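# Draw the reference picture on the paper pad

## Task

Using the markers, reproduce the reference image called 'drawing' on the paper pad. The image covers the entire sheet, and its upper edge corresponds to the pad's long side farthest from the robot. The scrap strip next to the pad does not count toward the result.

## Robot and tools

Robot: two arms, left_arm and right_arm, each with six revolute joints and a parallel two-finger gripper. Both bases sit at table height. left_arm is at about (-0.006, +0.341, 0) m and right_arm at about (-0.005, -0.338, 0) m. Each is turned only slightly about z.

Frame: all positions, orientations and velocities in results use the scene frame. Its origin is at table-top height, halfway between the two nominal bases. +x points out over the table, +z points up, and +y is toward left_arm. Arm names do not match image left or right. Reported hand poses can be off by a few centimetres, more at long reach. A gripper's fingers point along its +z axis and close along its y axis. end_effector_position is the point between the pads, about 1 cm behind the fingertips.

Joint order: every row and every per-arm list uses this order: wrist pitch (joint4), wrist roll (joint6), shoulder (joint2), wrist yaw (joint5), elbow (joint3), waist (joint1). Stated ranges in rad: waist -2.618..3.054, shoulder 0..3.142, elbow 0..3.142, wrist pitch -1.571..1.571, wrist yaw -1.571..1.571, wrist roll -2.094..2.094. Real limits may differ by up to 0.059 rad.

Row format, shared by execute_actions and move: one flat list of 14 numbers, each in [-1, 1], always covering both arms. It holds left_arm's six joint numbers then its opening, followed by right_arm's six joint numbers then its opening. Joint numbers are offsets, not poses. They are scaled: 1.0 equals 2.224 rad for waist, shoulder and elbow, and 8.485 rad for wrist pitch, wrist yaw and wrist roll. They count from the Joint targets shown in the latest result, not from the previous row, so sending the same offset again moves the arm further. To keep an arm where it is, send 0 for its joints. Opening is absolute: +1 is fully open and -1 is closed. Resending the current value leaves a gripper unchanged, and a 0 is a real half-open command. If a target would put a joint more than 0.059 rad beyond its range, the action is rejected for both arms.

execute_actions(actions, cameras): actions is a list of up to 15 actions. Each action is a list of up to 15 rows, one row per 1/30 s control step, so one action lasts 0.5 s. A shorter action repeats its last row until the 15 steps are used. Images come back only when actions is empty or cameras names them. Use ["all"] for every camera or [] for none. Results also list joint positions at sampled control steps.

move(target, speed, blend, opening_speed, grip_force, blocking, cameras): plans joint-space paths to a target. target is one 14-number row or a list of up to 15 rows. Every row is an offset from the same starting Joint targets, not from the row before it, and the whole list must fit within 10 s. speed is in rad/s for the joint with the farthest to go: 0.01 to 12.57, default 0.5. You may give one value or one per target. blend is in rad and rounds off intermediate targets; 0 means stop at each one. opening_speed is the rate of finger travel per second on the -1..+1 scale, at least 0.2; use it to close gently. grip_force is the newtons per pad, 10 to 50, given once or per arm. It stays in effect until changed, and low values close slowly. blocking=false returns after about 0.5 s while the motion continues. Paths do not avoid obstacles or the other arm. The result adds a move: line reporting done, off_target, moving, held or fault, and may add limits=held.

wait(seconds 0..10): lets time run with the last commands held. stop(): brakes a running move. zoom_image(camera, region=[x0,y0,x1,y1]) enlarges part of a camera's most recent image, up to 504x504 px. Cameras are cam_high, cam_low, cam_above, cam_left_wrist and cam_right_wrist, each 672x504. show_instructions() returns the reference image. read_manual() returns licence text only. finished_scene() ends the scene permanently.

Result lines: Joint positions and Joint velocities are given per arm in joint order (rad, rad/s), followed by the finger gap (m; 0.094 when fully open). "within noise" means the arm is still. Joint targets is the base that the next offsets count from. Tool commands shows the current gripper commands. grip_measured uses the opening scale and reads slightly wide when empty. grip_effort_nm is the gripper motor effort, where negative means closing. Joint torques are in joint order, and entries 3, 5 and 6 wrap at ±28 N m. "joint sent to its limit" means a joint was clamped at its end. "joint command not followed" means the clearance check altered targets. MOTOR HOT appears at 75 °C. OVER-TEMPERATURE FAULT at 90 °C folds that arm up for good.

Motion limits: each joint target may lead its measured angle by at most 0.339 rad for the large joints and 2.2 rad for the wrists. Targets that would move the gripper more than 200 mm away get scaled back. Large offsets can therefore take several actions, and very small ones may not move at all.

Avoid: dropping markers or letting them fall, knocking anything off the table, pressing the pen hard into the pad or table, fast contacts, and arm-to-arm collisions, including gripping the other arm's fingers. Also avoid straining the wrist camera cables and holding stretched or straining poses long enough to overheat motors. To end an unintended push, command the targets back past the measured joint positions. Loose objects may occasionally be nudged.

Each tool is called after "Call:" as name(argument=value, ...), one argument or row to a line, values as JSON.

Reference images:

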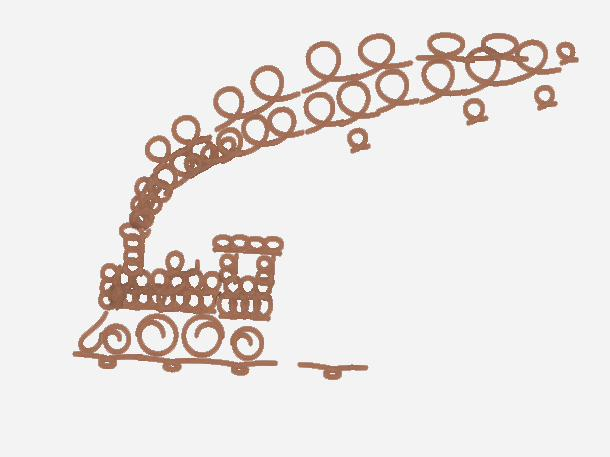

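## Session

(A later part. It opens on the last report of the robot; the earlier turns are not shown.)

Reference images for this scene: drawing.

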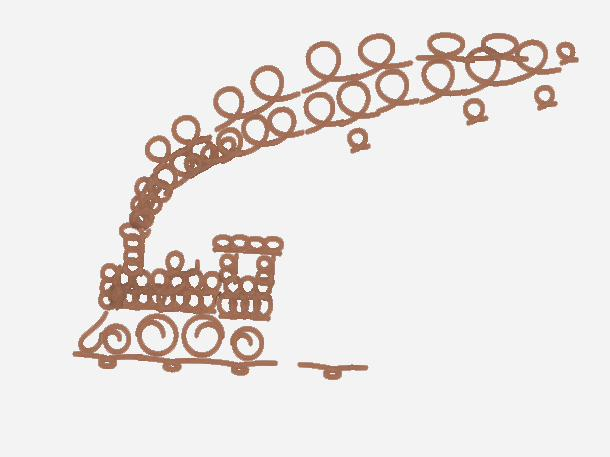

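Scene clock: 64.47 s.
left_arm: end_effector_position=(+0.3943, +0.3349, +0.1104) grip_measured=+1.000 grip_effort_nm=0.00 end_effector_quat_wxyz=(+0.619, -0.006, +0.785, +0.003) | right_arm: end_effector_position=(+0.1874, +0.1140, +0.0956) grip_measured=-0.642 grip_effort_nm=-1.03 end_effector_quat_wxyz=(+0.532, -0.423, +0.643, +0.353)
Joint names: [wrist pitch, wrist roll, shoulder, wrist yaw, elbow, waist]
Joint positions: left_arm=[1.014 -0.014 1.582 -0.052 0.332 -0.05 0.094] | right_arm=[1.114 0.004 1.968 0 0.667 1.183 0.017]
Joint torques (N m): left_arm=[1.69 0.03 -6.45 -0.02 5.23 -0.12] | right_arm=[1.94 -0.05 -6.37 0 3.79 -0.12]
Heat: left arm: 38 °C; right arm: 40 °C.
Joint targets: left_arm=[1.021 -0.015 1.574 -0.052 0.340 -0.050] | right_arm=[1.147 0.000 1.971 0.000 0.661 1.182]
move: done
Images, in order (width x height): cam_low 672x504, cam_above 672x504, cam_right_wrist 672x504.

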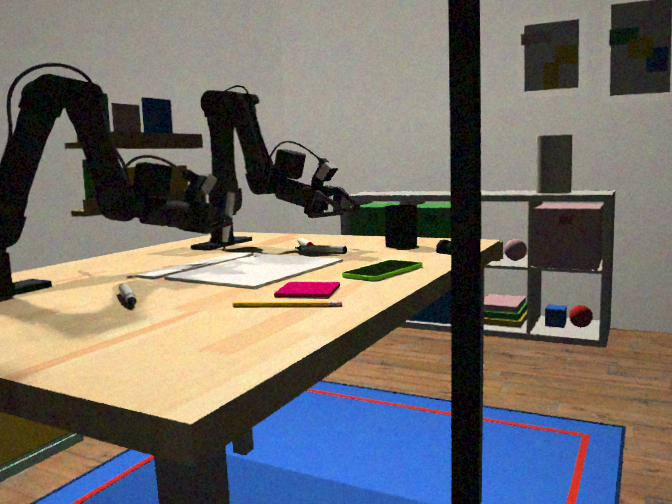

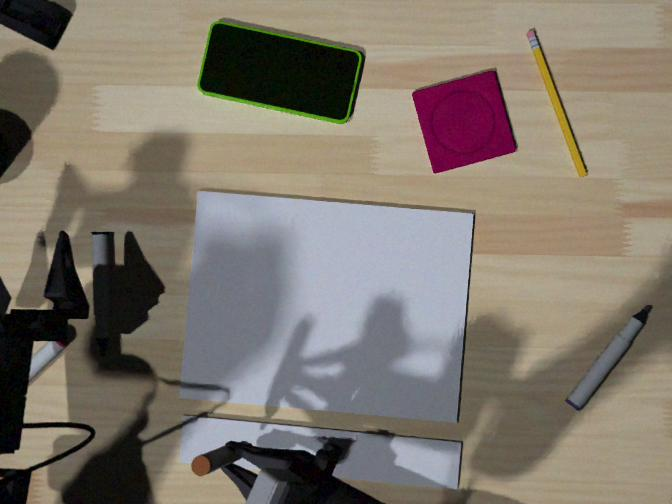

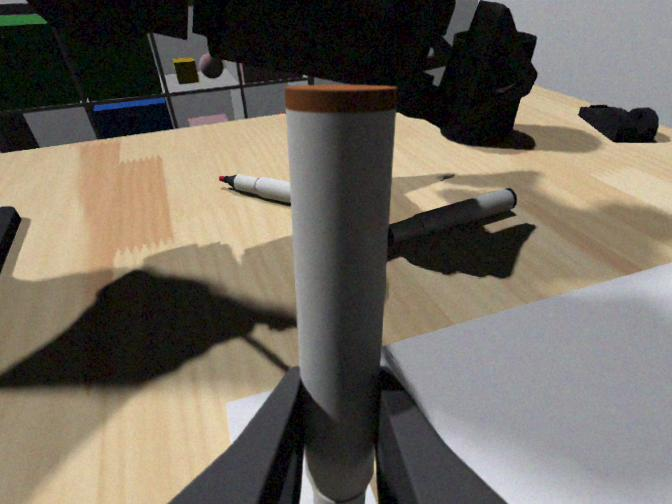

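Call:
move(
  target=[0,0,0,0,0,0,1.0, -0.01308,0,0,0,0,0,-0.9],
  speed=0.1,
)

Call:
execute_actions(
  actions=[
    [[0,0,0,0,0,0,1,-0.00047,0,0,0,0,0,-0.9]],
    [[0,0,0,0,0,0,1,-0.00047,0,0,0,0,0,-0.9]],
    [[0,0,0,0,0,0,1,-0.00047,0,0,0,0,0,-0.9]],
    [[0,0,0,0,0,0,1,-0.00047,0,0,0,0,0,-0.9]],
    [[0,0,0,0,0,0,1,-0.00047,0,0,0,0,0,-0.9]],
    [[0,0,0,0,0,0,1,-0.00047,0,0,0,0,0,-0.9]],
  ],
)

Scene clock: 66.67 s.
left_arm: end_effector_position=(+0.3943, +0.3349, +0.1104) grip_measured=+1.000 grip_effort_nm=0.00 end_effector_quat_wxyz=(+0.619, -0.006, +0.785, +0.003) | right_arm: end_effector_position=(+0.1857, +0.1100, +0.0768) grip_measured=-0.642 grip_effort_nm=-1.03 end_effector_quat_wxyz=(+0.507, -0.436, +0.663, +0.336)
Joint names: [wrist pitch, wrist roll, shoulder, wrist yaw, elbow, waist]
Joint positions: left_arm=[1.014 -0.014 1.582 -0.052 0.332 -0.05 0.094] | right_arm=[1.037 0.004 1.968 0 0.667 1.183 0.017]
Joint torques (N m): left_arm=[1.68 0.02 -6.38 0.01 5.15 -0.03] | right_arm=[1.64 -0.04 -6.37 0 3.78 -0.12]
Heat: left arm: 39 °C; right arm: 40 °C.
Joint targets: left_arm=[1.021 -0.015 1.574 -0.052 0.340 -0.050] | right_arm=[1.036 0.000 1.971 0.000 0.661 1.182]
move: done

Scene clock: 69.87 s.
left_arm: end_effector_position=(+0.3943, +0.3349, +0.1104) grip_measured=+1.000 grip_effort_nm=0.00 end_effector_quat_wxyz=(+0.619, -0.006, +0.785, +0.003) | right_arm: end_effector_position=(+0.1856, +0.1098, +0.0760) grip_measured=-0.642 grip_effort_nm=-1.03 end_effector_quat_wxyz=(+0.506, -0.436, +0.664, +0.335)
Joint names: [wrist pitch, wrist roll, shoulder, wrist yaw, elbow, waist]
Joint positions: left_arm=[1.014 -0.014 1.582 -0.052 0.332 -0.05 0.094] | right_arm=[1.034 0.004 1.968 0 0.667 1.183 0.017]
Joint torques (N m): left_arm=[1.67 0.06 -6.45 -0.04 5.27 -0.16] | right_arm=[1.46 -0.04 -6.37 0 3.79 -0.13]
Heat: left arm: 39 °C; right arm: 40 °C.
Joint targets: left_arm=[1.021 -0.015 1.574 -0.052 0.340 -0.050] | right_arm=[1.012 0.000 1.971 0.000 0.661 1.182]
Step readings (joint positions of left_arm | right_arm):
0: [1.014 -0.014 1.582 -0.052 0.332 -0.050] | [1.037 0.004 1.968 0.000 0.667 1.183]
1: [1.014 -0.014 1.582 -0.052 0.332 -0.050] | [1.037 0.004 1.968 0.000 0.667 1.183]
2: [1.014 -0.014 1.582 -0.052 0.332 -0.050] | [1.037 0.004 1.968 0.000 0.667 1.183]
4: [1.014 -0.014 1.582 -0.052 0.332 -0.050] | [1.037 0.004 1.968 0.000 0.667 1.183]
8: [1.014 -0.014 1.582 -0.052 0.332 -0.050] | [1.037 0.004 1.968 0.000 0.667 1.183]
15: [1.014 -0.014 1.582 -0.052 0.332 -0.050] | [1.037 0.004 1.968 0.000 0.667 1.183]
16: [1.014 -0.014 1.582 -0.052 0.332 -0.050] | [1.037 0.004 1.968 0.000 0.667 1.183]
17: [1.014 -0.014 1.582 -0.052 0.332 -0.050] | [1.036 0.004 1.968 0.000 0.667 1.183]
19: [1.014 -0.014 1.582 -0.052 0.332 -0.050] | [1.036 0.004 1.968 0.000 0.667 1.183]
23: [1.014 -0.014 1.582 -0.052 0.332 -0.050] | [1.036 0.004 1.968 0.000 0.667 1.183]
30: [1.014 -0.014 1.582 -0.052 0.332 -0.050] | [1.036 0.004 1.968 0.000 0.667 1.183]
31: [1.014 -0.014 1.582 -0.052 0.332 -0.050] | [1.036 0.004 1.968 0.000 0.667 1.183]
32: [1.014 -0.014 1.582 -0.052 0.332 -0.050] | [1.036 0.004 1.968 0.000 0.667 1.183]
34: [1.014 -0.014 1.582 -0.052 0.332 -0.050] | [1.036 0.004 1.968 0.000 0.667 1.183]
38: [1.014 -0.014 1.582 -0.052 0.332 -0.050] | [1.036 0.004 1.968 0.000 0.667 1.183]
45: [1.014 -0.014 1.582 -0.052 0.332 -0.050] | [1.036 0.004 1.968 0.000 0.667 1.183]
46: [1.014 -0.014 1.582 -0.052 0.332 -0.050] | [1.035 0.004 1.968 0.000 0.667 1.183]
47: [1.014 -0.014 1.582 -0.052 0.332 -0.050] | [1.035 0.004 1.968 0.000 0.667 1.183]
49: [1.014 -0.014 1.582 -0.052 0.332 -0.050] | [1.035 0.004 1.968 0.000 0.667 1.183]
53: [1.014 -0.014 1.582 -0.052 0.332 -0.050] | [1.035 0.004 1.968 0.000 0.667 1.183]
60: [1.014 -0.014 1.582 -0.052 0.332 -0.050] | [1.035 0.004 1.968 0.000 0.667 1.183]
61: [1.014 -0.014 1.582 -0.052 0.332 -0.050] | [1.035 0.004 1.968 0.000 0.667 1.183]
62: [1.014 -0.014 1.582 -0.052 0.332 -0.050] | [1.035 0.004 1.968 0.000 0.667 1.183]
64: [1.014 -0.014 1.582 -0.052 0.332 -0.050] | [1.035 0.004 1.968 0.000 0.667 1.183]
68: [1.014 -0.014 1.582 -0.052 0.332 -0.050] | [1.035 0.004 1.968 0.000 0.667 1.183]
75: [1.014 -0.014 1.582 -0.052 0.332 -0.050] | [1.035 0.004 1.968 0.000 0.667 1.183]
76: [1.014 -0.014 1.582 -0.052 0.332 -0.050] | [1.034 0.004 1.968 0.000 0.667 1.183]
77: [1.014 -0.014 1.582 -0.052 0.332 -0.050] | [1.034 0.004 1.968 0.000 0.667 1.183]
79: [1.014 -0.014 1.582 -0.052 0.332 -0.050] | [1.034 0.004 1.968 0.000 0.667 1.183]
83: [1.014 -0.014 1.582 -0.052 0.332 -0.050] | [1.034 0.004 1.968 0.000 0.667 1.183]
90: [1.014 -0.014 1.582 -0.052 0.332 -0.050] | [1.034 0.004 1.968 0.000 0.667 1.183]

Call:
move(
  target=[
    [0,0,0,0,0,0,1,0,0,0,0,0.01799,0.00382,-0.9],
    [0,0,0,0,0,0,1,0,0,0.00643,0,0.02626,0.00576,-0.9],
    [0,0,0,0,0,0,1,0,0,0.00908,0,0.02968,0.01048,-0.9],
    [0,0,0,0,0,0,1,0,0,-0.0071,0,0.01214,0.01048,-0.9],
    [0,0,0,0,0,0,1,0,0,-0.00976,0,0.00872,0.0152,-0.9],
    [0,0,0,0,0,0,1,0,0,-0.01619,0,0.00045,0.01713,-0.9],
    [0,0,0,0,0,0,1,0,0,-0.01619,0,0.00045,0.01039,-0.9],
    [0,0,0,0,0,0,1,0,0,-0.02262,0,-0.00782,0.00845,-0.9],
    [0,0,0,0,0,0,1,0,0,-0.02527,0,-0.01124,0.00373,-0.9],
    [0,0,0,0,0,0,1,0,0,-0.00908,0,0.00629,0.00373,-0.9],
    [0,0,0,0,0,0,1,0,0,-0.00643,0,0.00971,-0.00099,-0.9],
    [0,0,0,0,0,0,1,0,0,0,0,0.01799,-0.00292,-0.9],
    [0,0,0,0,0,0,1,0.01591,0,0,0,0.01799,-0.00292,-0.9],
  ],
  speed=[0.1,0.03,0.03,0.1,0.03,0.03,0.05,0.03,0.03,0.1,0.03,0.03,0.3],
  blend=[0.002,0.003,0.002,0.002,0.003,0.002,0.002,0.003,0.002,0.002,0.003,0.002,0],
)

Scene clock: 78.60 s.
left_arm: end_effector_position=(+0.3943, +0.3349, +0.1104) grip_measured=+1.000 grip_effort_nm=0.00 end_effector_quat_wxyz=(+0.619, -0.006, +0.785, +0.003) | right_arm: end_effector_position=(+0.1887, +0.1157, +0.0987) grip_measured=-0.642 grip_effort_nm=-1.03 end_effector_quat_wxyz=(+0.535, -0.421, +0.641, +0.354)
Joint names: [wrist pitch, wrist roll, shoulder, wrist yaw, elbow, waist]
Joint positions: left_arm=[1.014 -0.014 1.582 -0.052 0.332 -0.05 0.094] | right_arm=[1.114 0.004 1.967 0 0.675 1.182 0.017]
Joint torques (N m): left_arm=[1.65 0.04 -6.39 -0.05 5.09 0.01] | right_arm=[1.96 -0.04 -6.37 0 6.75 -0.59]
Heat: left arm: 39 °C; right arm: 40 °C.
Joint targets: left_arm=[1.021 -0.015 1.574 -0.052 0.340 -0.050] | right_arm=[1.147 0.000 1.971 0.000 0.702 1.175]
move: done

Call:
move(
  target=[0,0,0,0,0,0,1,0,0,0,0,0,-0.25854,-0.9],
  speed=0.6,
  cameras=["cam_above", "cam_low"],
)

Call:
zoom_image(
  camera="cam_above",
  region=[170, 400, 310, 504],
)

Scene clock: 80.60 s.
left_arm: end_effector_position=(+0.3943, +0.3349, +0.1104) grip_measured=+1.000 grip_effort_nm=0.00 end_effector_quat_wxyz=(+0.619, -0.006, +0.785, +0.003) | right_arm: end_effector_position=(+0.4092, -0.0695, +0.0989) grip_measured=-0.642 grip_effort_nm=-1.03 end_effector_quat_wxyz=(+0.616, -0.215, +0.736, +0.181)
Joint names: [wrist pitch, wrist roll, shoulder, wrist yaw, elbow, waist]
Joint positions: left_arm=[1.014 -0.014 1.582 -0.052 0.332 -0.05 0.094] | right_arm=[1.115 0.003 1.967 0.007 0.675 0.592 0.017]
Joint torques (N m): left_arm=[1.66 0.04 -6.43 -0.01 5.18 -0.06] | right_arm=[1.96 -0.03 -6.37 -0.06 6.75 0.64]
Heat: left arm: 39 °C; right arm: 40 °C.
Joint targets: left_arm=[1.021 -0.015 1.574 -0.052 0.340 -0.050] | right_arm=[1.147 0.000 1.971 0.000 0.702 0.600]
move: done
Images, in order (width x height): cam_low 672x504, cam_above 672x504.

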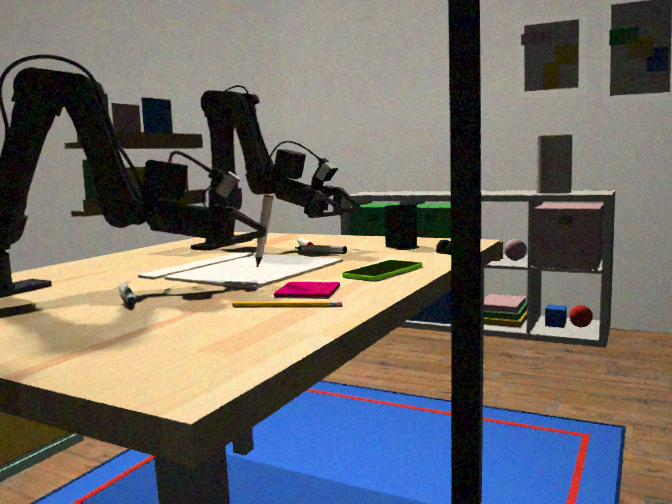

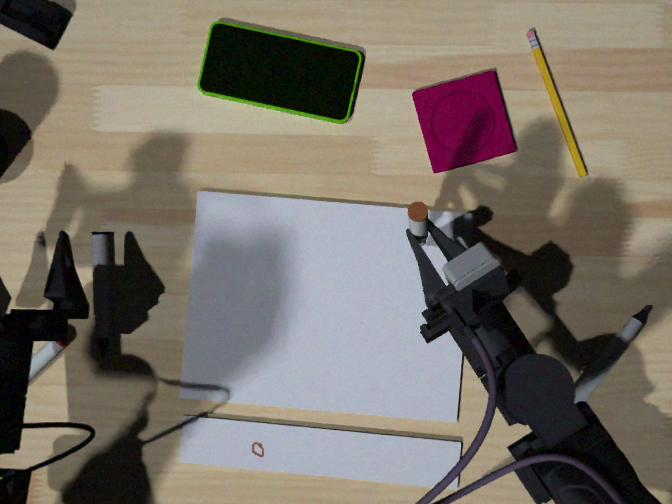

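Scaled by 3.600 from the camera's 672x504 image, which has a finer 960x720 frame.

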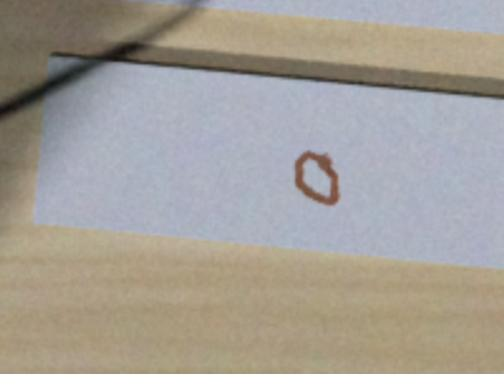

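Call:
move(
  target=[0,0,0,0,0,0,1,0,0,-0.11466,0,-0.13849,0,-0.9],
  speed=0.3,
)

Call:
move(
  target=[0,0,0,0,0,0,1,0,0,0.04438,0,0.04766,0,-0.9],
  speed=0.2,
)

Scene clock: 86.20 s.
left_arm: end_effector_position=(+0.3943, +0.3349, +0.1104) grip_measured=+1.000 grip_effort_nm=0.00 end_effector_quat_wxyz=(+0.619, -0.006, +0.785, +0.003) | right_arm: end_effector_position=(+0.3498, -0.1081, +0.0973) grip_measured=-0.642 grip_effort_nm=-1.03 end_effector_quat_wxyz=(+0.598, -0.219, +0.751, +0.175)
Joint names: [wrist pitch, wrist roll, shoulder, wrist yaw, elbow, waist]
Joint positions: left_arm=[1.014 -0.014 1.582 -0.052 0.332 -0.05 0.094] | right_arm=[1.117 0.003 1.743 0.007 0.399 0.592 0.017]
Joint torques (N m): left_arm=[1.63 0.02 -6.42 -0.04 5.37 -0.09] | right_arm=[1.93 -0.03 -6.83 -0.07 3.62 0.62]
Heat: left arm: 39 °C; right arm: 40 °C.
Joint targets: left_arm=[1.021 -0.015 1.574 -0.052 0.340 -0.050] | right_arm=[1.147 0.000 1.716 0.000 0.394 0.600]
move: done

Scene clock: 87.07 s.
left_arm: end_effector_position=(+0.3943, +0.3349, +0.1104) grip_measured=+1.000 grip_effort_nm=0.00 end_effector_quat_wxyz=(+0.619, -0.006, +0.785, +0.003) | right_arm: end_effector_position=(+0.3661, -0.0975, +0.0958) grip_measured=-0.642 grip_effort_nm=-1.03 end_effector_quat_wxyz=(+0.600, -0.219, +0.749, +0.176)
Joint names: [wrist pitch, wrist roll, shoulder, wrist yaw, elbow, waist]
Joint positions: left_arm=[1.014 -0.014 1.582 -0.052 0.332 -0.05 0.094] | right_arm=[1.117 0.003 1.811 0.007 0.473 0.592 0.017]
Joint torques (N m): left_arm=[1.67 0.03 -6.39 -0.05 5.35 -0.05] | right_arm=[1.93 -0.04 -5.05 -0.07 6.5 0.64]
Heat: left arm: 39 °C; right arm: 40 °C.
Joint targets: left_arm=[1.021 -0.015 1.574 -0.052 0.340 -0.050] | right_arm=[1.147 0.000 1.815 0.000 0.500 0.600]
move: done

Call:
move(
  target=[0,0,0,0,0,0,1,0,0,0.13107,0,0.16817,0,-0.9],
  speed=0.3,
)

Call:
move(
  target=[0,0,0,0,0,0,1,0,0,0.06479,0,0.09119,0,-0.9],
  speed=0.3,
)

Call:
move(
  target=[0,0,0,0,0,0,1,0,0,0.06808,0,0.0996,0,-0.9],
  speed=0.3,
  cameras=["cam_low", "cam_above"],
)

Call:
move(
  target=[0,0,0,0,0,0,1,0,0,-0.04272,0,-0.05679,0,-0.9],
  speed=0.3,
)

Call:
move(
  target=[0,0,0,0,0,0,1,0,0,-0.06637,0,-0.09514,0,-0.9],
  speed=0.3,
)

Call:
move(
  target=[0,0,0,0,0,0,1,0,0,-0.06425,0,-0.08826,0,-0.9],
  speed=0.3,
)

Call:
move(
  target=[0,0,0,0,0,0,1,0,0,-0.06407,0,-0.08404,0,-0.9],
  speed=0.3,
)

Scene clock: 89.47 s.
left_arm: end_effector_position=(+0.3943, +0.3349, +0.1104) grip_measured=+1.000 grip_effort_nm=0.00 end_effector_quat_wxyz=(+0.619, -0.006, +0.785, +0.003) | right_arm: end_effector_position=(+0.4434, -0.0473, +0.0970) grip_measured=-0.642 grip_effort_nm=-1.03 end_effector_quat_wxyz=(+0.630, -0.211, +0.724, +0.185)
Joint names: [wrist pitch, wrist roll, shoulder, wrist yaw, elbow, waist]
Joint positions: left_arm=[1.014 -0.014 1.582 -0.052 0.332 -0.05 0.094] | right_arm=[1.117 0.003 2.102 0.007 0.845 0.592 0.017]
Joint torques (N m): left_arm=[1.67 0.03 -6.34 -0.03 5.16 -0.09] | right_arm=[1.94 -0.03 -7.36 -0.07 7.12 0.65]
Heat: left arm: 39 °C; right arm: 41 °C.
Joint targets: left_arm=[1.021 -0.015 1.574 -0.052 0.340 -0.050] | right_arm=[1.147 0.000 2.106 0.000 0.874 0.600]
move: done

Scene clock: 90.50 s.
left_arm: end_effector_position=(+0.3943, +0.3349, +0.1104) grip_measured=+1.000 grip_effort_nm=0.00 end_effector_quat_wxyz=(+0.619, -0.006, +0.785, +0.003) | right_arm: end_effector_position=(+0.4811, -0.0228, +0.0977) grip_measured=-0.642 grip_effort_nm=-1.03 end_effector_quat_wxyz=(+0.650, -0.206, +0.706, +0.191)
Joint names: [wrist pitch, wrist roll, shoulder, wrist yaw, elbow, waist]
Joint positions: left_arm=[1.014 -0.014 1.582 -0.052 0.332 -0.05 0.094] | right_arm=[1.117 0.003 2.245 0.007 1.046 0.592 0.017]
Joint torques (N m): left_arm=[1.64 0 -6.53 -0.03 5.23 0.06] | right_arm=[1.94 -0.03 -8.42 -0.07 7.56 0.64]
Heat: left arm: 39 °C; right arm: 41 °C.
Joint targets: left_arm=[1.021 -0.015 1.574 -0.052 0.340 -0.050] | right_arm=[1.147 0.000 2.251 0.000 1.076 0.600]
move: done

Scene clock: 91.57 s.
left_arm: end_effector_position=(+0.3943, +0.3349, +0.1104) grip_measured=+1.000 grip_effort_nm=0.00 end_effector_quat_wxyz=(+0.619, -0.006, +0.785, +0.003) | right_arm: end_effector_position=(+0.5178, +0.0011, +0.0981) grip_measured=-0.642 grip_effort_nm=-1.03 end_effector_quat_wxyz=(+0.674, -0.199, +0.683, +0.198)
Joint names: [wrist pitch, wrist roll, shoulder, wrist yaw, elbow, waist]
Joint positions: left_arm=[1.014 -0.014 1.582 -0.052 0.332 -0.05 0.094] | right_arm=[1.117 0.003 2.396 0.007 1.266 0.592 0.017]
Joint torques (N m): left_arm=[1.65 0.02 -6.41 -0.05 5.27 -0.03] | right_arm=[1.93 -0.03 -9.46 -0.07 8.06 0.64]
Heat: left arm: 40 °C; right arm: 41 °C.
Joint targets: left_arm=[1.021 -0.015 1.574 -0.052 0.340 -0.050] | right_arm=[1.147 0.000 2.402 0.000 1.298 0.600]
move: done
Images, in order (width x height): cam_low 672x504, cam_above 672x504.

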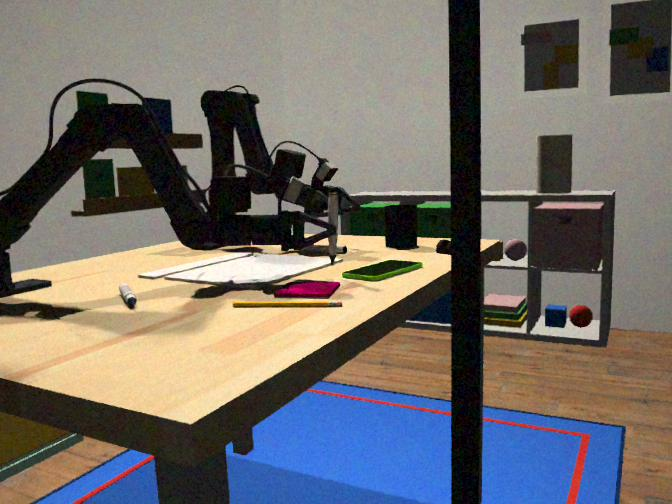

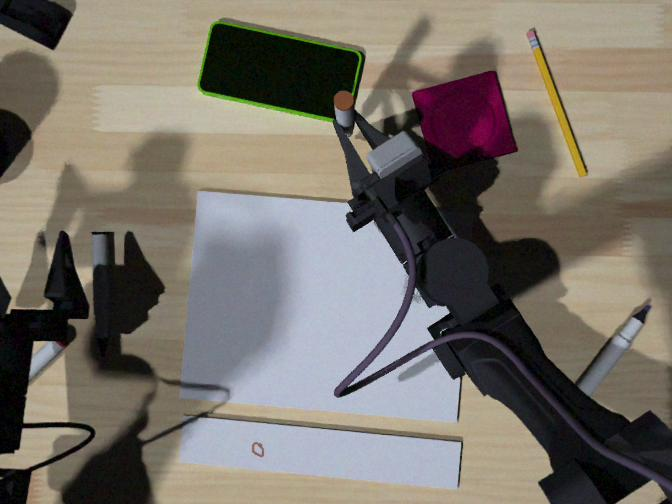

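Scene clock: 92.47 s.
left_arm: end_effector_position=(+0.3943, +0.3349, +0.1104) grip_measured=+1.000 grip_effort_nm=0.00 end_effector_quat_wxyz=(+0.619, -0.006, +0.785, +0.003) | right_arm: end_effector_position=(+0.5034, -0.0083, +0.0916) grip_measured=-0.642 grip_effort_nm=-1.03 end_effector_quat_wxyz=(+0.661, -0.203, +0.696, +0.194)
Joint names: [wrist pitch, wrist roll, shoulder, wrist yaw, elbow, waist]
Joint positions: left_arm=[1.014 -0.014 1.582 -0.052 0.332 -0.05 0.094] | right_arm=[1.121 0.003 2.349 0.007 1.177 0.592 0.017]
Joint torques (N m): left_arm=[1.66 0.07 -6.54 -0.03 5.23 -0.2] | right_arm=[1.9 -0.04 -12.67 -0.07 4.49 0.64]
Heat: left arm: 40 °C; right arm: 41 °C.
Joint targets: left_arm=[1.021 -0.015 1.574 -0.052 0.340 -0.050] | right_arm=[1.147 0.000 2.307 0.000 1.172 0.600]
move: off_target (right_arm); right_arm: the shoulder is farthest, 0.042 rad from its target

Scene clock: 93.50 s.
left_arm: end_effector_position=(+0.3943, +0.3349, +0.1104) grip_measured=+1.000 grip_effort_nm=0.00 end_effector_quat_wxyz=(+0.619, -0.006, +0.785, +0.003) | right_arm: end_effector_position=(+0.4665, -0.0323, +0.0931) grip_measured=-0.642 grip_effort_nm=-1.03 end_effector_quat_wxyz=(+0.640, -0.209, +0.716, +0.188)
Joint names: [wrist pitch, wrist roll, shoulder, wrist yaw, elbow, waist]
Joint positions: left_arm=[1.014 -0.014 1.582 -0.052 0.332 -0.05 0.094] | right_arm=[1.121 0.003 2.199 0.007 0.967 0.592 0.017]
Joint torques (N m): left_arm=[1.65 0.03 -6.42 -0.02 5.3 0.01] | right_arm=[1.9 -0.03 -11.48 -0.07 4.05 0.64]
Heat: left arm: 40 °C; right arm: 41 °C.
Joint targets: left_arm=[1.021 -0.015 1.574 -0.052 0.340 -0.050] | right_arm=[1.147 0.000 2.159 0.000 0.960 0.600]
move: off_target (right_arm); right_arm: the shoulder is farthest, 0.040 rad from its target

Scene clock: 94.50 s.
left_arm: end_effector_position=(+0.3943, +0.3349, +0.1104) grip_measured=+1.000 grip_effort_nm=0.00 end_effector_quat_wxyz=(+0.619, -0.006, +0.785, +0.003) | right_arm: end_effector_position=(+0.4285, -0.0570, +0.0946) grip_measured=-0.642 grip_effort_nm=-1.03 end_effector_quat_wxyz=(+0.622, -0.213, +0.731, +0.183)
Joint names: [wrist pitch, wrist roll, shoulder, wrist yaw, elbow, waist]
Joint positions: left_arm=[1.014 -0.014 1.582 -0.052 0.332 -0.05 0.094] | right_arm=[1.121 0.003 2.052 0.007 0.77 0.592 0.017]
Joint torques (N m): left_arm=[1.68 0.02 -6.37 -0.07 5.24 0.01] | right_arm=[1.9 -0.03 -10.02 -0.07 3.86 0.65]
Heat: left arm: 40 °C; right arm: 41 °C.
Joint targets: left_arm=[1.021 -0.015 1.574 -0.052 0.340 -0.050] | right_arm=[1.147 0.000 2.017 0.000 0.764 0.600]
move: off_target (right_arm); right_arm: the shoulder is farthest, 0.036 rad from its target

Scene clock: 95.47 s.
left_arm: end_effector_position=(+0.3943, +0.3349, +0.1104) grip_measured=+1.000 grip_effort_nm=0.00 end_effector_quat_wxyz=(+0.619, -0.006, +0.785, +0.003) | right_arm: end_effector_position=(+0.3897, -0.0822, +0.0950) grip_measured=-0.642 grip_effort_nm=-1.03 end_effector_quat_wxyz=(+0.607, -0.217, +0.744, +0.178)
Joint names: [wrist pitch, wrist roll, shoulder, wrist yaw, elbow, waist]
Joint positions: left_arm=[1.014 -0.014 1.582 -0.052 0.332 -0.05 0.094] | right_arm=[1.121 0.003 1.905 0.007 0.583 0.592 0.017]
Joint torques (N m): left_arm=[1.66 0.05 -6.31 -0.04 5.26 -0.01] | right_arm=[1.89 -0.03 -8.47 -0.07 3.69 0.65]
Heat: left arm: 40 °C; right arm: 41 °C.
Joint targets: left_arm=[1.021 -0.015 1.574 -0.052 0.340 -0.050] | right_arm=[1.147 0.000 1.874 0.000 0.577 0.600]
move: done

Call:
move(
  target=[0,0,0,0,0,0,1,0,0,0.11475,0,0.14802,0.27167,-0.9],
  speed=0.3,
)

Scene clock: 100.33 s.
left_arm: end_effector_position=(+0.3943, +0.3349, +0.1104) grip_measured=+1.000 grip_effort_nm=0.00 end_effector_quat_wxyz=(+0.619, -0.006, +0.785, +0.003) | right_arm: end_effector_position=(+0.1954, +0.1654, +0.0985) grip_measured=-0.642 grip_effort_nm=-1.03 end_effector_quat_wxyz=(+0.547, -0.419, +0.622, +0.371)
Joint names: [wrist pitch, wrist roll, shoulder, wrist yaw, elbow, waist]
Joint positions: left_arm=[1.014 -0.014 1.582 -0.052 0.332 -0.05 0.094] | right_arm=[1.121 0.003 2.124 0.004 0.877 1.208 0.017]
Joint torques (N m): left_arm=[1.65 0.05 -6.35 -0.06 5.27 -0.1] | right_arm=[1.9 -0.03 -7.5 -0.04 7.23 -0.2]
Heat: left arm: 40 °C; right arm: 42 °C.
Joint targets: left_arm=[1.021 -0.015 1.574 -0.052 0.340 -0.050] | right_arm=[1.147 0.000 2.129 0.000 0.906 1.204]
move: done

Call:
move(
  target=[
    [0,0,0,0,0,0,1,0,0,0,0,0,-0.00585,-0.9],
    [0,0,0,0,0,0,1,0,0,0,0,0,-0.0005,-0.9],
    [0,0,0,0,0,0,1,-0.01567,0,0,0,0,-0.0005,-0.9],
    [0,0,0,0,0,0,1,-0.01567,0,0.00635,0,0.00876,0.00177,-0.9],
    [0,0,0,0,0,0,1,-0.01567,0,0.00898,0,0.01239,0.00598,-0.9],
    [0,0,0,0,0,0,1,-0.01567,0,-0.0099,0,-0.00312,0.00598,-0.9],
    [0,0,0,0,0,0,1,-0.01567,0,-0.01254,0,-0.00676,0.0102,-0.9],
    [0,0,0,0,0,0,1,-0.01567,0,-0.0189,0,-0.01553,0.01195,-0.9],
    [0,0,0,0,0,0,1,-0.01567,0,-0.0189,0,-0.01553,0.00565,-0.9],
    [0,0,0,0,0,0,1,-0.01567,0,-0.02525,0,-0.02431,0.00391,-0.9],
    [0,0,0,0,0,0,1,-0.01567,0,-0.02789,0,-0.02794,-0.00031,-0.9],
    [0,0,0,0,0,0,1,-0.01567,0,-0.009,0,-0.01243,-0.00031,-0.9],
    [0,0,0,0,0,0,1,-0.01567,0,-0.00637,0,-0.0088,-0.00453,-0.9],
    [0,0,0,0,0,0,1,-0.01567,0,0,0,0,-0.00628,-0.9],
    [0,0,0,0,0,0,1,0,0,0,0,0,-0.00628,-0.9],
  ],
  speed=[0.05,0.05,0.15,0.03,0.03,0.1,0.03,0.03,0.05,0.03,0.03,0.1,0.03,0.03,0.3],
  blend=[0,0,0,0.003,0.002,0.002,0.003,0.002,0.002,0.003,0.002,0.002,0.003,0.002,0],
)

Call:
move(
  target=[0,0,0,0,0,0,1,0,0,0,0,0,-0.25,-0.9],
  speed=0.6,
  cameras=["cam_above"],
)

Call:
zoom_image(
  camera="cam_above",
  region=[170, 400, 310, 504],
)

Scene clock: 109.73 s.
left_arm: end_effector_position=(+0.3943, +0.3349, +0.1104) grip_measured=+1.000 grip_effort_nm=0.00 end_effector_quat_wxyz=(+0.619, -0.006, +0.785, +0.003) | right_arm: end_effector_position=(+0.2007, +0.1637, +0.0974) grip_measured=-0.642 grip_effort_nm=-1.03 end_effector_quat_wxyz=(+0.548, -0.417, +0.626, +0.367)
Joint names: [wrist pitch, wrist roll, shoulder, wrist yaw, elbow, waist]
Joint positions: left_arm=[1.014 -0.014 1.582 -0.052 0.332 -0.05 0.094] | right_arm=[1.114 0.003 2.125 0.004 0.88 1.198 0.017]
Joint torques (N m): left_arm=[1.66 0.06 -6.3 -0.07 5.3 -0.02] | right_arm=[1.99 -0.04 -7.6 -0.04 6.98 -0.61]
Heat: left arm: 40 °C; right arm: 42 °C.
Joint targets: left_arm=[1.021 -0.015 1.574 -0.052 0.340 -0.050] | right_arm=[1.147 0.000 2.129 0.000 0.906 1.190]
move: done

Scene clock: 111.23 s.
left_arm: end_effector_position=(+0.3943, +0.3349, +0.1104) grip_measured=+1.000 grip_effort_nm=0.00 end_effector_quat_wxyz=(+0.619, -0.006, +0.785, +0.003) | right_arm: end_effector_position=(+0.4394, -0.0270, +0.0975) grip_measured=-0.642 grip_effort_nm=-1.03 end_effector_quat_wxyz=(+0.629, -0.223, +0.718, +0.197)
Joint names: [wrist pitch, wrist roll, shoulder, wrist yaw, elbow, waist]
Joint positions: left_arm=[1.014 -0.014 1.582 -0.052 0.332 -0.05 0.094] | right_arm=[1.114 0.003 2.125 0.008 0.88 0.628 0.017]
Joint torques (N m): left_arm=[1.65 0.06 -6.42 -0.03 5.14 -0.01] | right_arm=[1.96 -0.03 -7.6 -0.08 6.99 0.43]
Heat: left arm: 40 °C; right arm: 42 °C.
Joint targets: left_arm=[1.021 -0.015 1.574 -0.052 0.340 -0.050] | right_arm=[1.147 0.000 2.129 0.000 0.906 0.634]
move: done
Images, in order (width x height): cam_above 672x504.

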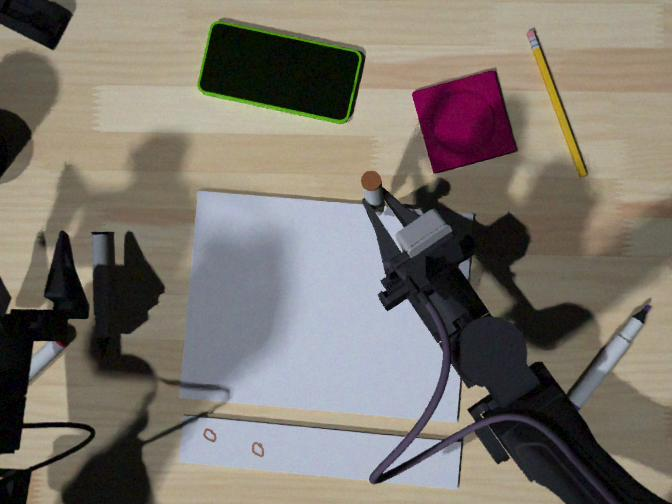

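Scaled by 3.600 from the camera's 672x504 image, which has a finer 960x720 frame.

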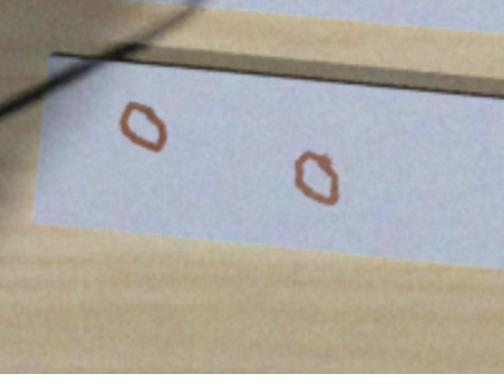

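Call:
move(
  target=[
    [0,0,0,0,0,0,1,0,0,-0.16142,0,-0.20504,0.18705,-0.9],
    [0,0,0,0,0,0,1,0,0,-0.12711,0,-0.16605,0.22352,-0.9],
    [0,0,0,0,0,0,1,-0.01567,0,-0.12711,0,-0.16605,0.22352,-0.9],
  ],
  speed=[0.5,0.1,0.15],
)

Call:
execute_actions(
  actions=[
    [[0,0,0,0,0,0,1,0,0,0.00674,0,0.00814,0.00216,-0.9]],
    [[0,0,0,0,0,0,1,0,0,0.00279,0,0.00337,0.00517,-0.9]],
    [[0,0,0,0,0,0,1,0,0,-0.01785,0,-0.01799,0.00517,-0.9]],
    [[0,0,0,0,0,0,1,0,0,-0.00674,0,-0.00814,0.00216,-0.9]],
    [[0,0,0,0,0,0,1,0,0,-0.00674,0,-0.00814,-0.00845,-0.9]],
    [[0,0,0,0,0,0,1,0,0,-0.00279,0,-0.00337,-0.00517,-0.9]],
    [[0,0,0,0,0,0,1,0,0,0.01785,0,0.01799,-0.00517,-0.9]],
    [[0,0,0,0,0,0,1,0,0,0.00674,0,0.00814,-0.00216,-0.9]],
  ],
)

Scene clock: 117.30 s.
left_arm: end_effector_position=(+0.3943, +0.3349, +0.1104) grip_measured=+1.000 grip_effort_nm=0.00 end_effector_quat_wxyz=(+0.619, -0.006, +0.785, +0.003) | right_arm: end_effector_position=(+0.1931, +0.0622, +0.0751) grip_measured=-0.642 grip_effort_nm=-1.03 end_effector_quat_wxyz=(+0.504, -0.423, +0.685, +0.313)
Joint names: [wrist pitch, wrist roll, shoulder, wrist yaw, elbow, waist]
Joint positions: left_arm=[1.014 -0.014 1.582 -0.052 0.332 -0.05 0.094] | right_arm=[1.029 0.002 1.842 0.002 0.513 1.126 0.017]
Joint torques (N m): left_arm=[1.64 0.05 -6.32 -0.06 5.22 0.05] | right_arm=[1.52 -0.03 -5.29 -0.01 6.32 0.43]
Heat: left arm: 40 °C; right arm: 42 °C.
Joint targets: left_arm=[1.021 -0.015 1.574 -0.052 0.340 -0.050] | right_arm=[1.014 0.000 1.847 0.000 0.537 1.131]
move: done

Scene clock: 121.50 s.
left_arm: end_effector_position=(+0.3943, +0.3349, +0.1104) grip_measured=+1.000 grip_effort_nm=0.00 end_effector_quat_wxyz=(+0.619, -0.006, +0.785, +0.003) | right_arm: end_effector_position=(+0.1939, +0.0618, +0.0752) grip_measured=-0.642 grip_effort_nm=-1.03 end_effector_quat_wxyz=(+0.504, -0.423, +0.686, +0.312)
Joint names: [wrist pitch, wrist roll, shoulder, wrist yaw, elbow, waist]
Joint positions: left_arm=[1.014 -0.014 1.582 -0.052 0.332 -0.05 0.094] | right_arm=[1.023 0.002 1.839 0.002 0.514 1.124 0.017]
Joint torques (N m): left_arm=[1.69 0.06 -6.31 -0.06 5.11 -0.2] | right_arm=[1.57 -0.03 -5.09 -0.02 6.27 -0.61]
Heat: left arm: 40 °C; right arm: 42 °C.
Joint targets: left_arm=[1.021 -0.015 1.574 -0.052 0.340 -0.050] | right_arm=[1.014 0.000 1.846 -0.001 0.537 1.117]
Step readings (joint positions of left_arm | right_arm):
0: [1.014 -0.014 1.582 -0.052 0.332 -0.050] | [1.029 0.002 1.842 0.002 0.513 1.126]
1: [1.014 -0.014 1.582 -0.052 0.332 -0.050] | [1.028 0.002 1.843 0.002 0.514 1.127]
2: [1.014 -0.014 1.582 -0.052 0.332 -0.050] | [1.028 0.002 1.847 0.002 0.519 1.128]
4: [1.014 -0.014 1.582 -0.052 0.332 -0.050] | [1.026 0.002 1.853 0.002 0.528 1.130]
8: [1.014 -0.014 1.582 -0.052 0.332 -0.050] | [1.025 0.002 1.855 0.002 0.531 1.130]
15: [1.014 -0.014 1.582 -0.052 0.332 -0.050] | [1.025 0.002 1.855 0.002 0.531 1.130]
16: [1.014 -0.014 1.582 -0.052 0.332 -0.050] | [1.025 0.002 1.855 0.002 0.532 1.133]
17: [1.014 -0.014 1.582 -0.052 0.332 -0.050] | [1.025 0.002 1.857 0.002 0.534 1.136]
19: [1.014 -0.014 1.582 -0.052 0.332 -0.050] | [1.025 0.002 1.859 0.002 0.537 1.138]
23: [1.014 -0.014 1.582 -0.052 0.332 -0.050] | [1.024 0.002 1.860 0.002 0.538 1.141]
30: [1.014 -0.014 1.582 -0.052 0.332 -0.050] | [1.024 0.002 1.860 0.002 0.538 1.141]
31: [1.014 -0.014 1.582 -0.052 0.332 -0.050] | [1.024 0.002 1.860 0.002 0.537 1.142]
32: [1.014 -0.014 1.582 -0.052 0.332 -0.050] | [1.024 0.002 1.858 0.002 0.535 1.144]
34: [1.014 -0.014 1.582 -0.052 0.332 -0.050] | [1.024 0.002 1.855 0.002 0.532 1.149]
38: [1.014 -0.014 1.582 -0.052 0.332 -0.050] | [1.024 0.002 1.855 0.002 0.531 1.153]
45: [1.014 -0.014 1.582 -0.052 0.332 -0.050] | [1.024 0.002 1.855 0.002 0.531 1.153]
46: [1.014 -0.014 1.582 -0.052 0.332 -0.050] | [1.024 0.002 1.853 0.002 0.529 1.154]
47: [1.014 -0.014 1.582 -0.052 0.332 -0.050] | [1.024 0.002 1.848 0.002 0.523 1.156]
49: [1.014 -0.014 1.582 -0.052 0.332 -0.050] | [1.024 0.002 1.841 0.002 0.515 1.157]
53: [1.014 -0.014 1.582 -0.052 0.332 -0.050] | [1.024 0.002 1.839 0.002 0.513 1.157]
60: [1.014 -0.014 1.582 -0.052 0.332 -0.050] | [1.024 0.002 1.839 0.002 0.513 1.157]
61: [1.014 -0.014 1.582 -0.052 0.332 -0.050] | [1.024 0.002 1.837 0.002 0.510 1.156]
62: [1.014 -0.014 1.582 -0.052 0.332 -0.050] | [1.024 0.002 1.833 0.002 0.505 1.154]
64: [1.014 -0.014 1.582 -0.052 0.332 -0.050] | [1.024 0.002 1.826 0.002 0.497 1.152]
68: [1.014 -0.014 1.582 -0.052 0.332 -0.050] | [1.024 0.002 1.824 0.002 0.494 1.151]
75: [1.014 -0.014 1.582 -0.052 0.332 -0.050] | [1.024 0.002 1.824 0.002 0.494 1.151]
76: [1.014 -0.014 1.582 -0.052 0.332 -0.050] | [1.024 0.002 1.823 0.002 0.494 1.149]
77: [1.014 -0.014 1.582 -0.052 0.332 -0.050] | [1.024 0.002 1.822 0.002 0.492 1.146]
79: [1.014 -0.014 1.582 -0.052 0.332 -0.050] | [1.024 0.002 1.819 0.002 0.488 1.143]
83: [1.014 -0.014 1.582 -0.052 0.332 -0.050] | [1.024 0.002 1.818 0.002 0.487 1.140]
90: [1.014 -0.014 1.582 -0.052 0.332 -0.050] | [1.024 0.002 1.818 0.002 0.487 1.140]
91: [1.014 -0.014 1.582 -0.052 0.332 -0.050] | [1.024 0.002 1.819 0.002 0.488 1.138]
92: [1.014 -0.014 1.582 -0.052 0.332 -0.050] | [1.024 0.002 1.821 0.002 0.490 1.136]
94: [1.014 -0.014 1.582 -0.052 0.332 -0.050] | [1.024 0.002 1.823 0.002 0.494 1.132]
98: [1.014 -0.014 1.582 -0.052 0.332 -0.050] | [1.024 0.002 1.824 0.002 0.495 1.129]
105: [1.014 -0.014 1.582 -0.052 0.332 -0.050] | [1.024 0.002 1.824 0.002 0.495 1.128]
106: [1.014 -0.014 1.582 -0.052 0.332 -0.050] | [1.024 0.002 1.826 0.002 0.497 1.127]
107: [1.014 -0.014 1.582 -0.052 0.332 -0.050] | [1.024 0.002 1.831 0.002 0.502 1.126]
109: [1.014 -0.014 1.582 -0.052 0.332 -0.050] | [1.024 0.002 1.837 0.002 0.511 1.125]
113: [1.014 -0.014 1.582 -0.052 0.332 -0.050] | [1.023 0.002 1.839 0.002 0.514 1.124]
120: [1.014 -0.014 1.582 -0.052 0.332 -0.050] | [1.023 0.002 1.839 0.002 0.514 1.124]

Call:
move(
  target=[
    [0,0,0,0,0,0,1,0.01567,0,0,0,0,0,-0.9],
    [0,0,0,0,0,0,1,0.01567,0,0,0,0,-0.25,-0.9],
  ],
  speed=[0.2,0.5],
  cameras=["cam_above","cam_right_wrist"],
)

Call:
zoom_image(
  camera="cam_above",
  region=[180, 405, 340, 500],
)

Scene clock: 124.63 s.
left_arm: end_effector_position=(+0.3943, +0.3349, +0.1104) grip_measured=+1.000 grip_effort_nm=0.00 end_effector_quat_wxyz=(+0.619, -0.006, +0.785, +0.003) | right_arm: end_effector_position=(+0.3826, -0.1045, +0.0960) grip_measured=-0.642 grip_effort_nm=-1.03 end_effector_quat_wxyz=(+0.605, -0.206, +0.751, +0.167)
Joint names: [wrist pitch, wrist roll, shoulder, wrist yaw, elbow, waist]
Joint positions: left_arm=[1.014 -0.014 1.582 -0.052 0.332 -0.05 0.094] | right_arm=[1.114 0.002 1.842 0.005 0.514 0.559 0.017]
Joint torques (N m): left_arm=[1.68 0.05 -6.31 -0.05 4.97 -0.14] | right_arm=[1.95 -0.03 -5.33 -0.05 6.26 0.14]
Heat: left arm: 41 °C; right arm: 42 °C.
Joint targets: left_arm=[1.021 -0.015 1.574 -0.052 0.340 -0.050] | right_arm=[1.147 0.000 1.847 0.000 0.537 0.561]
move: done
Images, in order (width x height): cam_above 672x504, cam_right_wrist 672x504.

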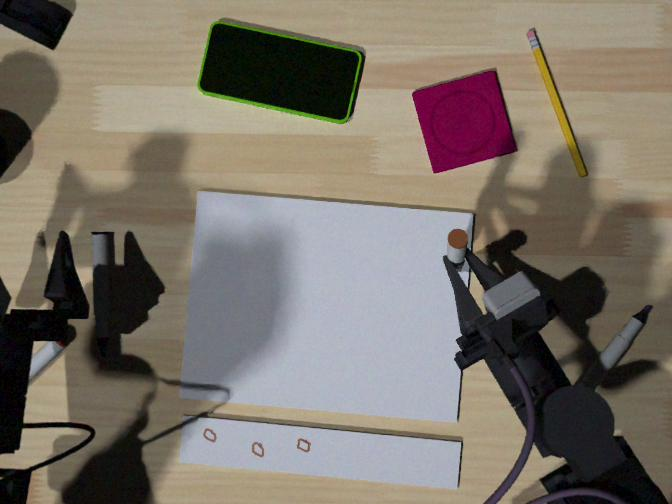

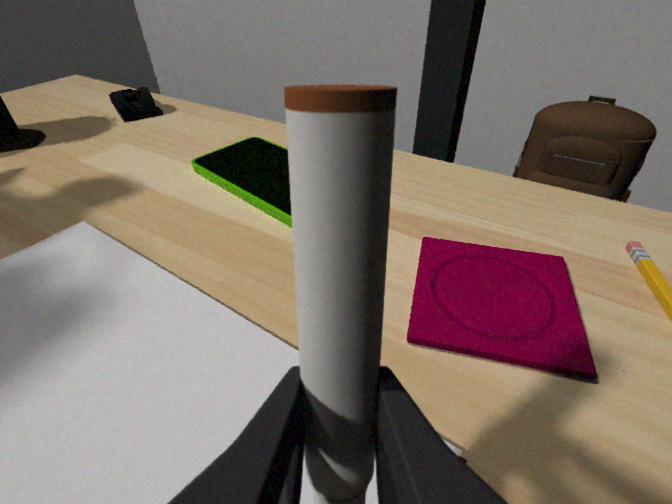

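Scaled by 3.150 from the camera's 672x504 image, which has a finer 960x720 frame.

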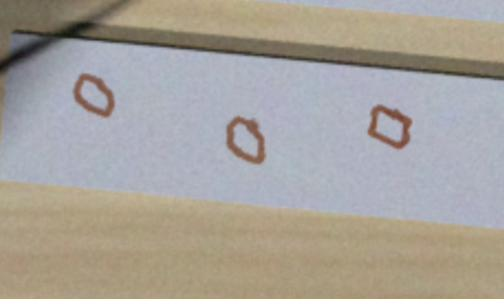

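Call:
zoom_image(
  camera="cam_above",
  region=[285, 430, 325, 460],
)

Call:
zoom_image(
  camera="cam_above",
  region=[190, 420, 230, 450],
)

Scaled by 12.600 from the camera's 672x504 image, which has a finer 960x720 frame.

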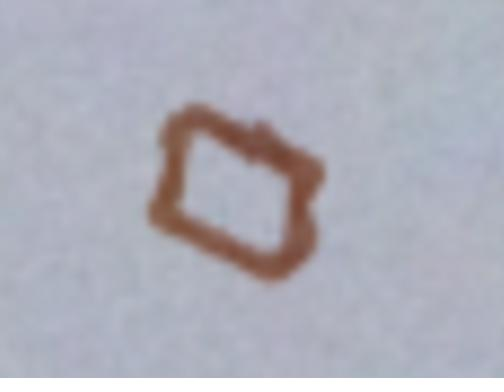

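Scaled by 12.600 from the camera's 672x504 image, which has a finer 960x720 frame.

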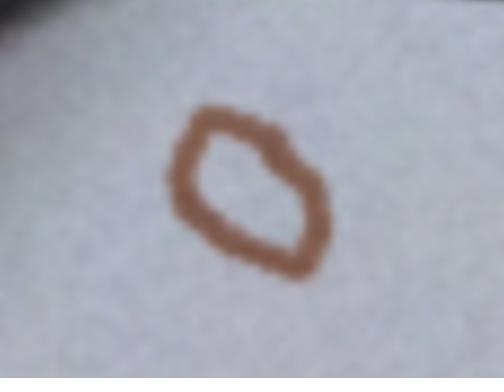

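Call:
move(
  target=[
    [0,0,0,0,0,0,1,0,0,-0.06,0,-0.07,0.2,-0.9],
    [0,0,0,0,0,0,1,0,0,-0.04231,0,-0.04946,0.24426,-0.9],
    [0,0,0,0,0,0,1,-0.0142,0,-0.04231,0,-0.04946,0.24426,-0.9],
  ],
  speed=[0.4,0.1,0.15],
  cameras=["cam_right_wrist"],
)

Call:
move(
  target=[0,0,0,0,0,0,1,0,0,0,0,0,0.01214,-0.9],
  speed=0.05,
  cameras=["cam_right_wrist"],
)

Call:
zoom_image(
  camera="cam_right_wrist",
  region=[260, 60, 420, 180],
)

Call:
move(
  target=[0,0,0,0,0,0,1,0,0,0,0,0,-0.01484,-0.9],
  speed=0.05,
  cameras=["cam_right_wrist"],
)

Call:
zoom_image(
  camera="cam_right_wrist",
  region=[260, 60, 420, 180],
)

Scene clock: 131.33 s.
left_arm: end_effector_position=(+0.3943, +0.3349, +0.1104) grip_measured=+1.000 grip_effort_nm=0.00 end_effector_quat_wxyz=(+0.619, -0.006, +0.785, +0.003) | right_arm: end_effector_position=(+0.1902, +0.0306, +0.0749) grip_measured=-0.642 grip_effort_nm=-1.03 end_effector_quat_wxyz=(+0.503, -0.416, +0.695, +0.302)
Joint names: [wrist pitch, wrist roll, shoulder, wrist yaw, elbow, waist]
Joint positions: left_arm=[1.014 -0.014 1.582 -0.052 0.332 -0.05 0.094] | right_arm=[1.032 0.002 1.748 0.003 0.4 1.099 0.017]
Joint torques (N m): left_arm=[1.64 0.07 -6.43 -0.04 5.2 -0.06] | right_arm=[1.59 -0.03 -4.52 -0.02 6.48 0.46]
Heat: left arm: 41 °C; right arm: 42 °C.
Joint targets: left_arm=[1.021 -0.015 1.574 -0.052 0.340 -0.050] | right_arm=[1.026 0.000 1.752 0.000 0.427 1.105]
move: done
Images, in order (width x height): cam_right_wrist 672x504.

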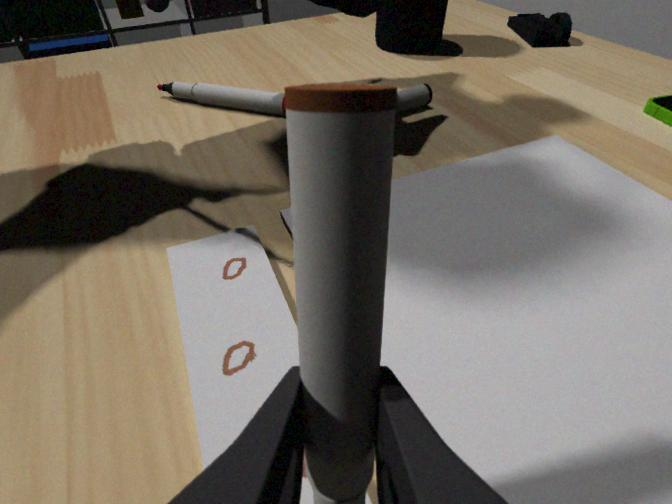

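Scene clock: 132.13 s.
left_arm: end_effector_position=(+0.3943, +0.3349, +0.1104) grip_measured=+1.000 grip_effort_nm=0.00 end_effector_quat_wxyz=(+0.619, -0.006, +0.785, +0.003) | right_arm: end_effector_position=(+0.1804, +0.0356, +0.0749) grip_measured=-0.642 grip_effort_nm=-1.03 end_effector_quat_wxyz=(+0.499, -0.425, +0.689, +0.309)
Joint names: [wrist pitch, wrist roll, shoulder, wrist yaw, elbow, waist]
Joint positions: left_arm=[1.014 -0.014 1.582 -0.052 0.332 -0.05 0.094] | right_arm=[1.032 0.002 1.748 0.003 0.4 1.125 0.017]
Joint torques (N m): left_arm=[1.66 0.05 -6.57 -0.04 5.16 -0.03] | right_arm=[1.59 -0.03 -4.52 -0.02 6.48 0.53]
Heat: left arm: 41 °C; right arm: 42 °C.
Joint targets: left_arm=[1.021 -0.015 1.574 -0.052 0.340 -0.050] | right_arm=[1.026 0.000 1.752 0.000 0.427 1.132]
move: done
Images, in order (width x height): cam_right_wrist 672x504.

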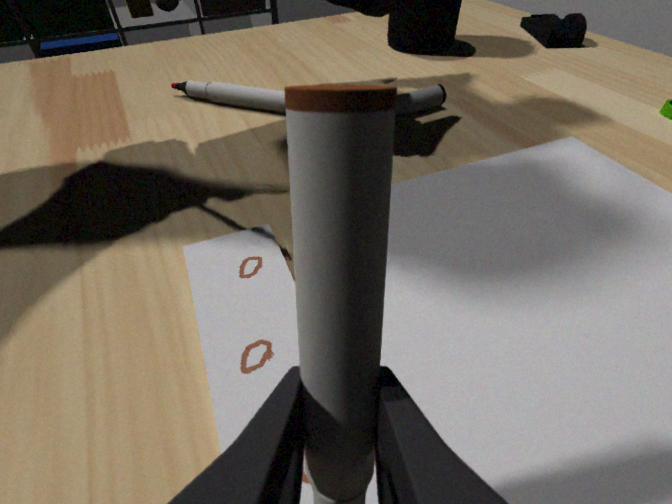

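Scaled by 3.150 from the camera's 672x504 image, which has a finer 960x720 frame.

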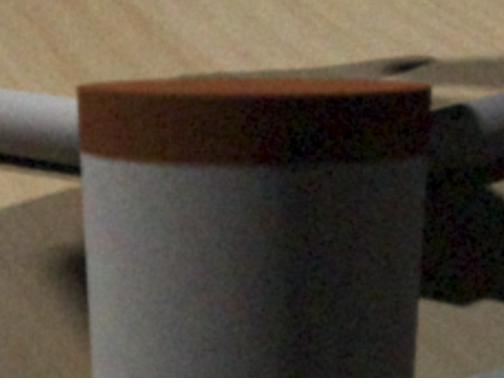

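Scene clock: 133.10 s.
left_arm: end_effector_position=(+0.3943, +0.3349, +0.1104) grip_measured=+1.000 grip_effort_nm=0.00 end_effector_quat_wxyz=(+0.619, -0.006, +0.785, +0.003) | right_arm: end_effector_position=(+0.1881, +0.0317, +0.0749) grip_measured=-0.642 grip_effort_nm=-1.03 end_effector_quat_wxyz=(+0.502, -0.418, +0.693, +0.304)
Joint names: [wrist pitch, wrist roll, shoulder, wrist yaw, elbow, waist]
Joint positions: left_arm=[1.014 -0.014 1.582 -0.052 0.332 -0.05 0.094] | right_arm=[1.032 0.002 1.748 0.003 0.4 1.105 0.017]
Joint torques (N m): left_arm=[1.66 0.05 -6.46 -0.05 5.04 -0.06] | right_arm=[1.59 -0.03 -4.52 -0.02 6.48 -0.55]
Heat: left arm: 41 °C; right arm: 42 °C.
Joint targets: left_arm=[1.021 -0.015 1.574 -0.052 0.340 -0.050] | right_arm=[1.026 0.000 1.752 0.000 0.427 1.099]
move: done
Images, in order (width x height): cam_right_wrist 672x504.

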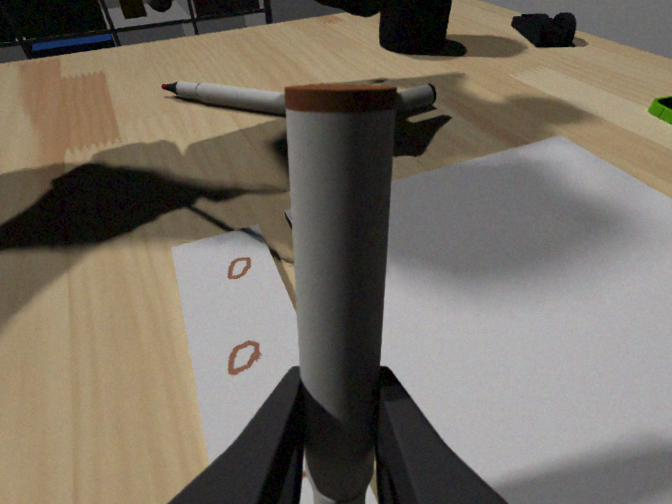

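Scaled by 3.150 from the camera's 672x504 image, which has a finer 960x720 frame.

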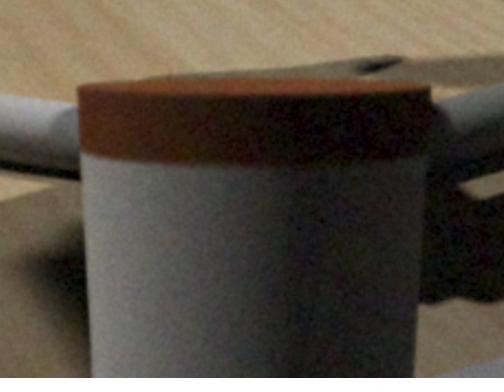

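Call:
move(
  target=[
    [0,0,0,0,0,0,1,0.0142,0,0,0,0,0,-0.9],
    [0,0,0,0,0,0,1,0.0142,0,0,0,0,-0.25,-0.9],
  ],
  speed=[0.2,0.5],
  cameras=["cam_above","cam_right_wrist"],
)

Call:
zoom_image(
  camera="cam_above",
  region=[300, 415, 380, 475],
)

Scene clock: 136.10 s.
left_arm: end_effector_position=(+0.3943, +0.3349, +0.1104) grip_measured=+1.000 grip_effort_nm=0.00 end_effector_quat_wxyz=(+0.619, -0.006, +0.785, +0.003) | right_arm: end_effector_position=(+0.3608, -0.1259, +0.0949) grip_measured=-0.642 grip_effort_nm=-1.03 end_effector_quat_wxyz=(+0.599, -0.202, +0.758, +0.160)
Joint names: [wrist pitch, wrist roll, shoulder, wrist yaw, elbow, waist]
Joint positions: left_arm=[1.014 -0.014 1.582 -0.052 0.332 -0.05 0.094] | right_arm=[1.114 0.002 1.748 0.004 0.4 0.542 0.017]
Joint torques (N m): left_arm=[1.65 0.05 -6.54 -0.01 5.23 -0.1] | right_arm=[1.96 -0.03 -4.53 -0.04 6.49 0.02]
Heat: left arm: 41 °C; right arm: 42 °C.
Joint targets: left_arm=[1.021 -0.015 1.574 -0.052 0.340 -0.050] | right_arm=[1.147 0.000 1.752 0.000 0.427 0.542]
move: done
Images, in order (width x height): cam_above 672x504, cam_right_wrist 672x504.

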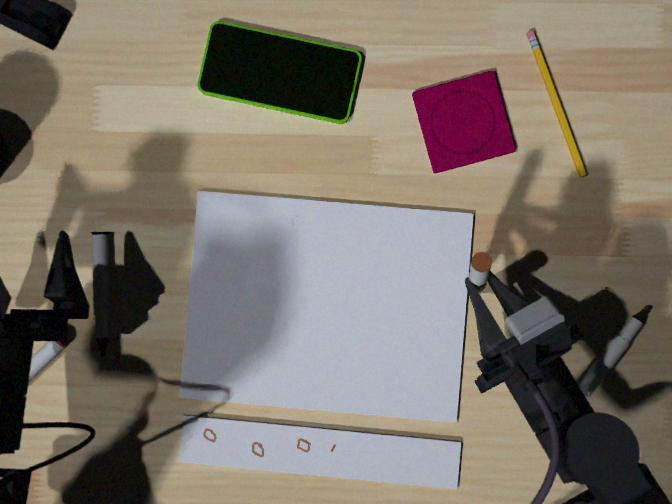

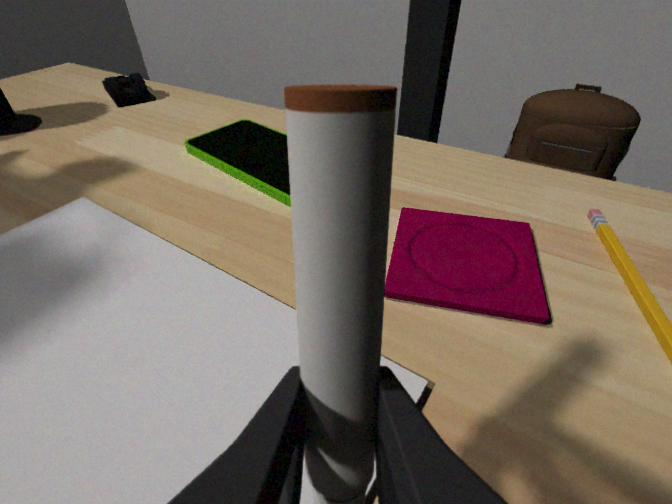

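Scaled by 6.300 from the camera's 672x504 image, which has a finer 960x720 frame.

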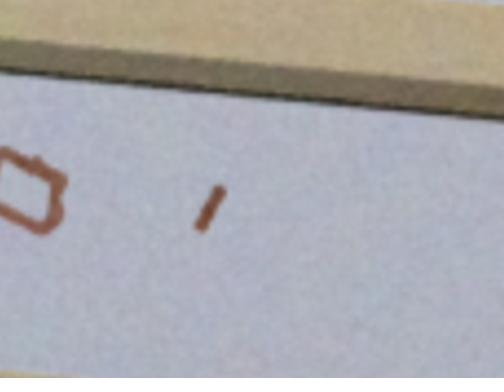

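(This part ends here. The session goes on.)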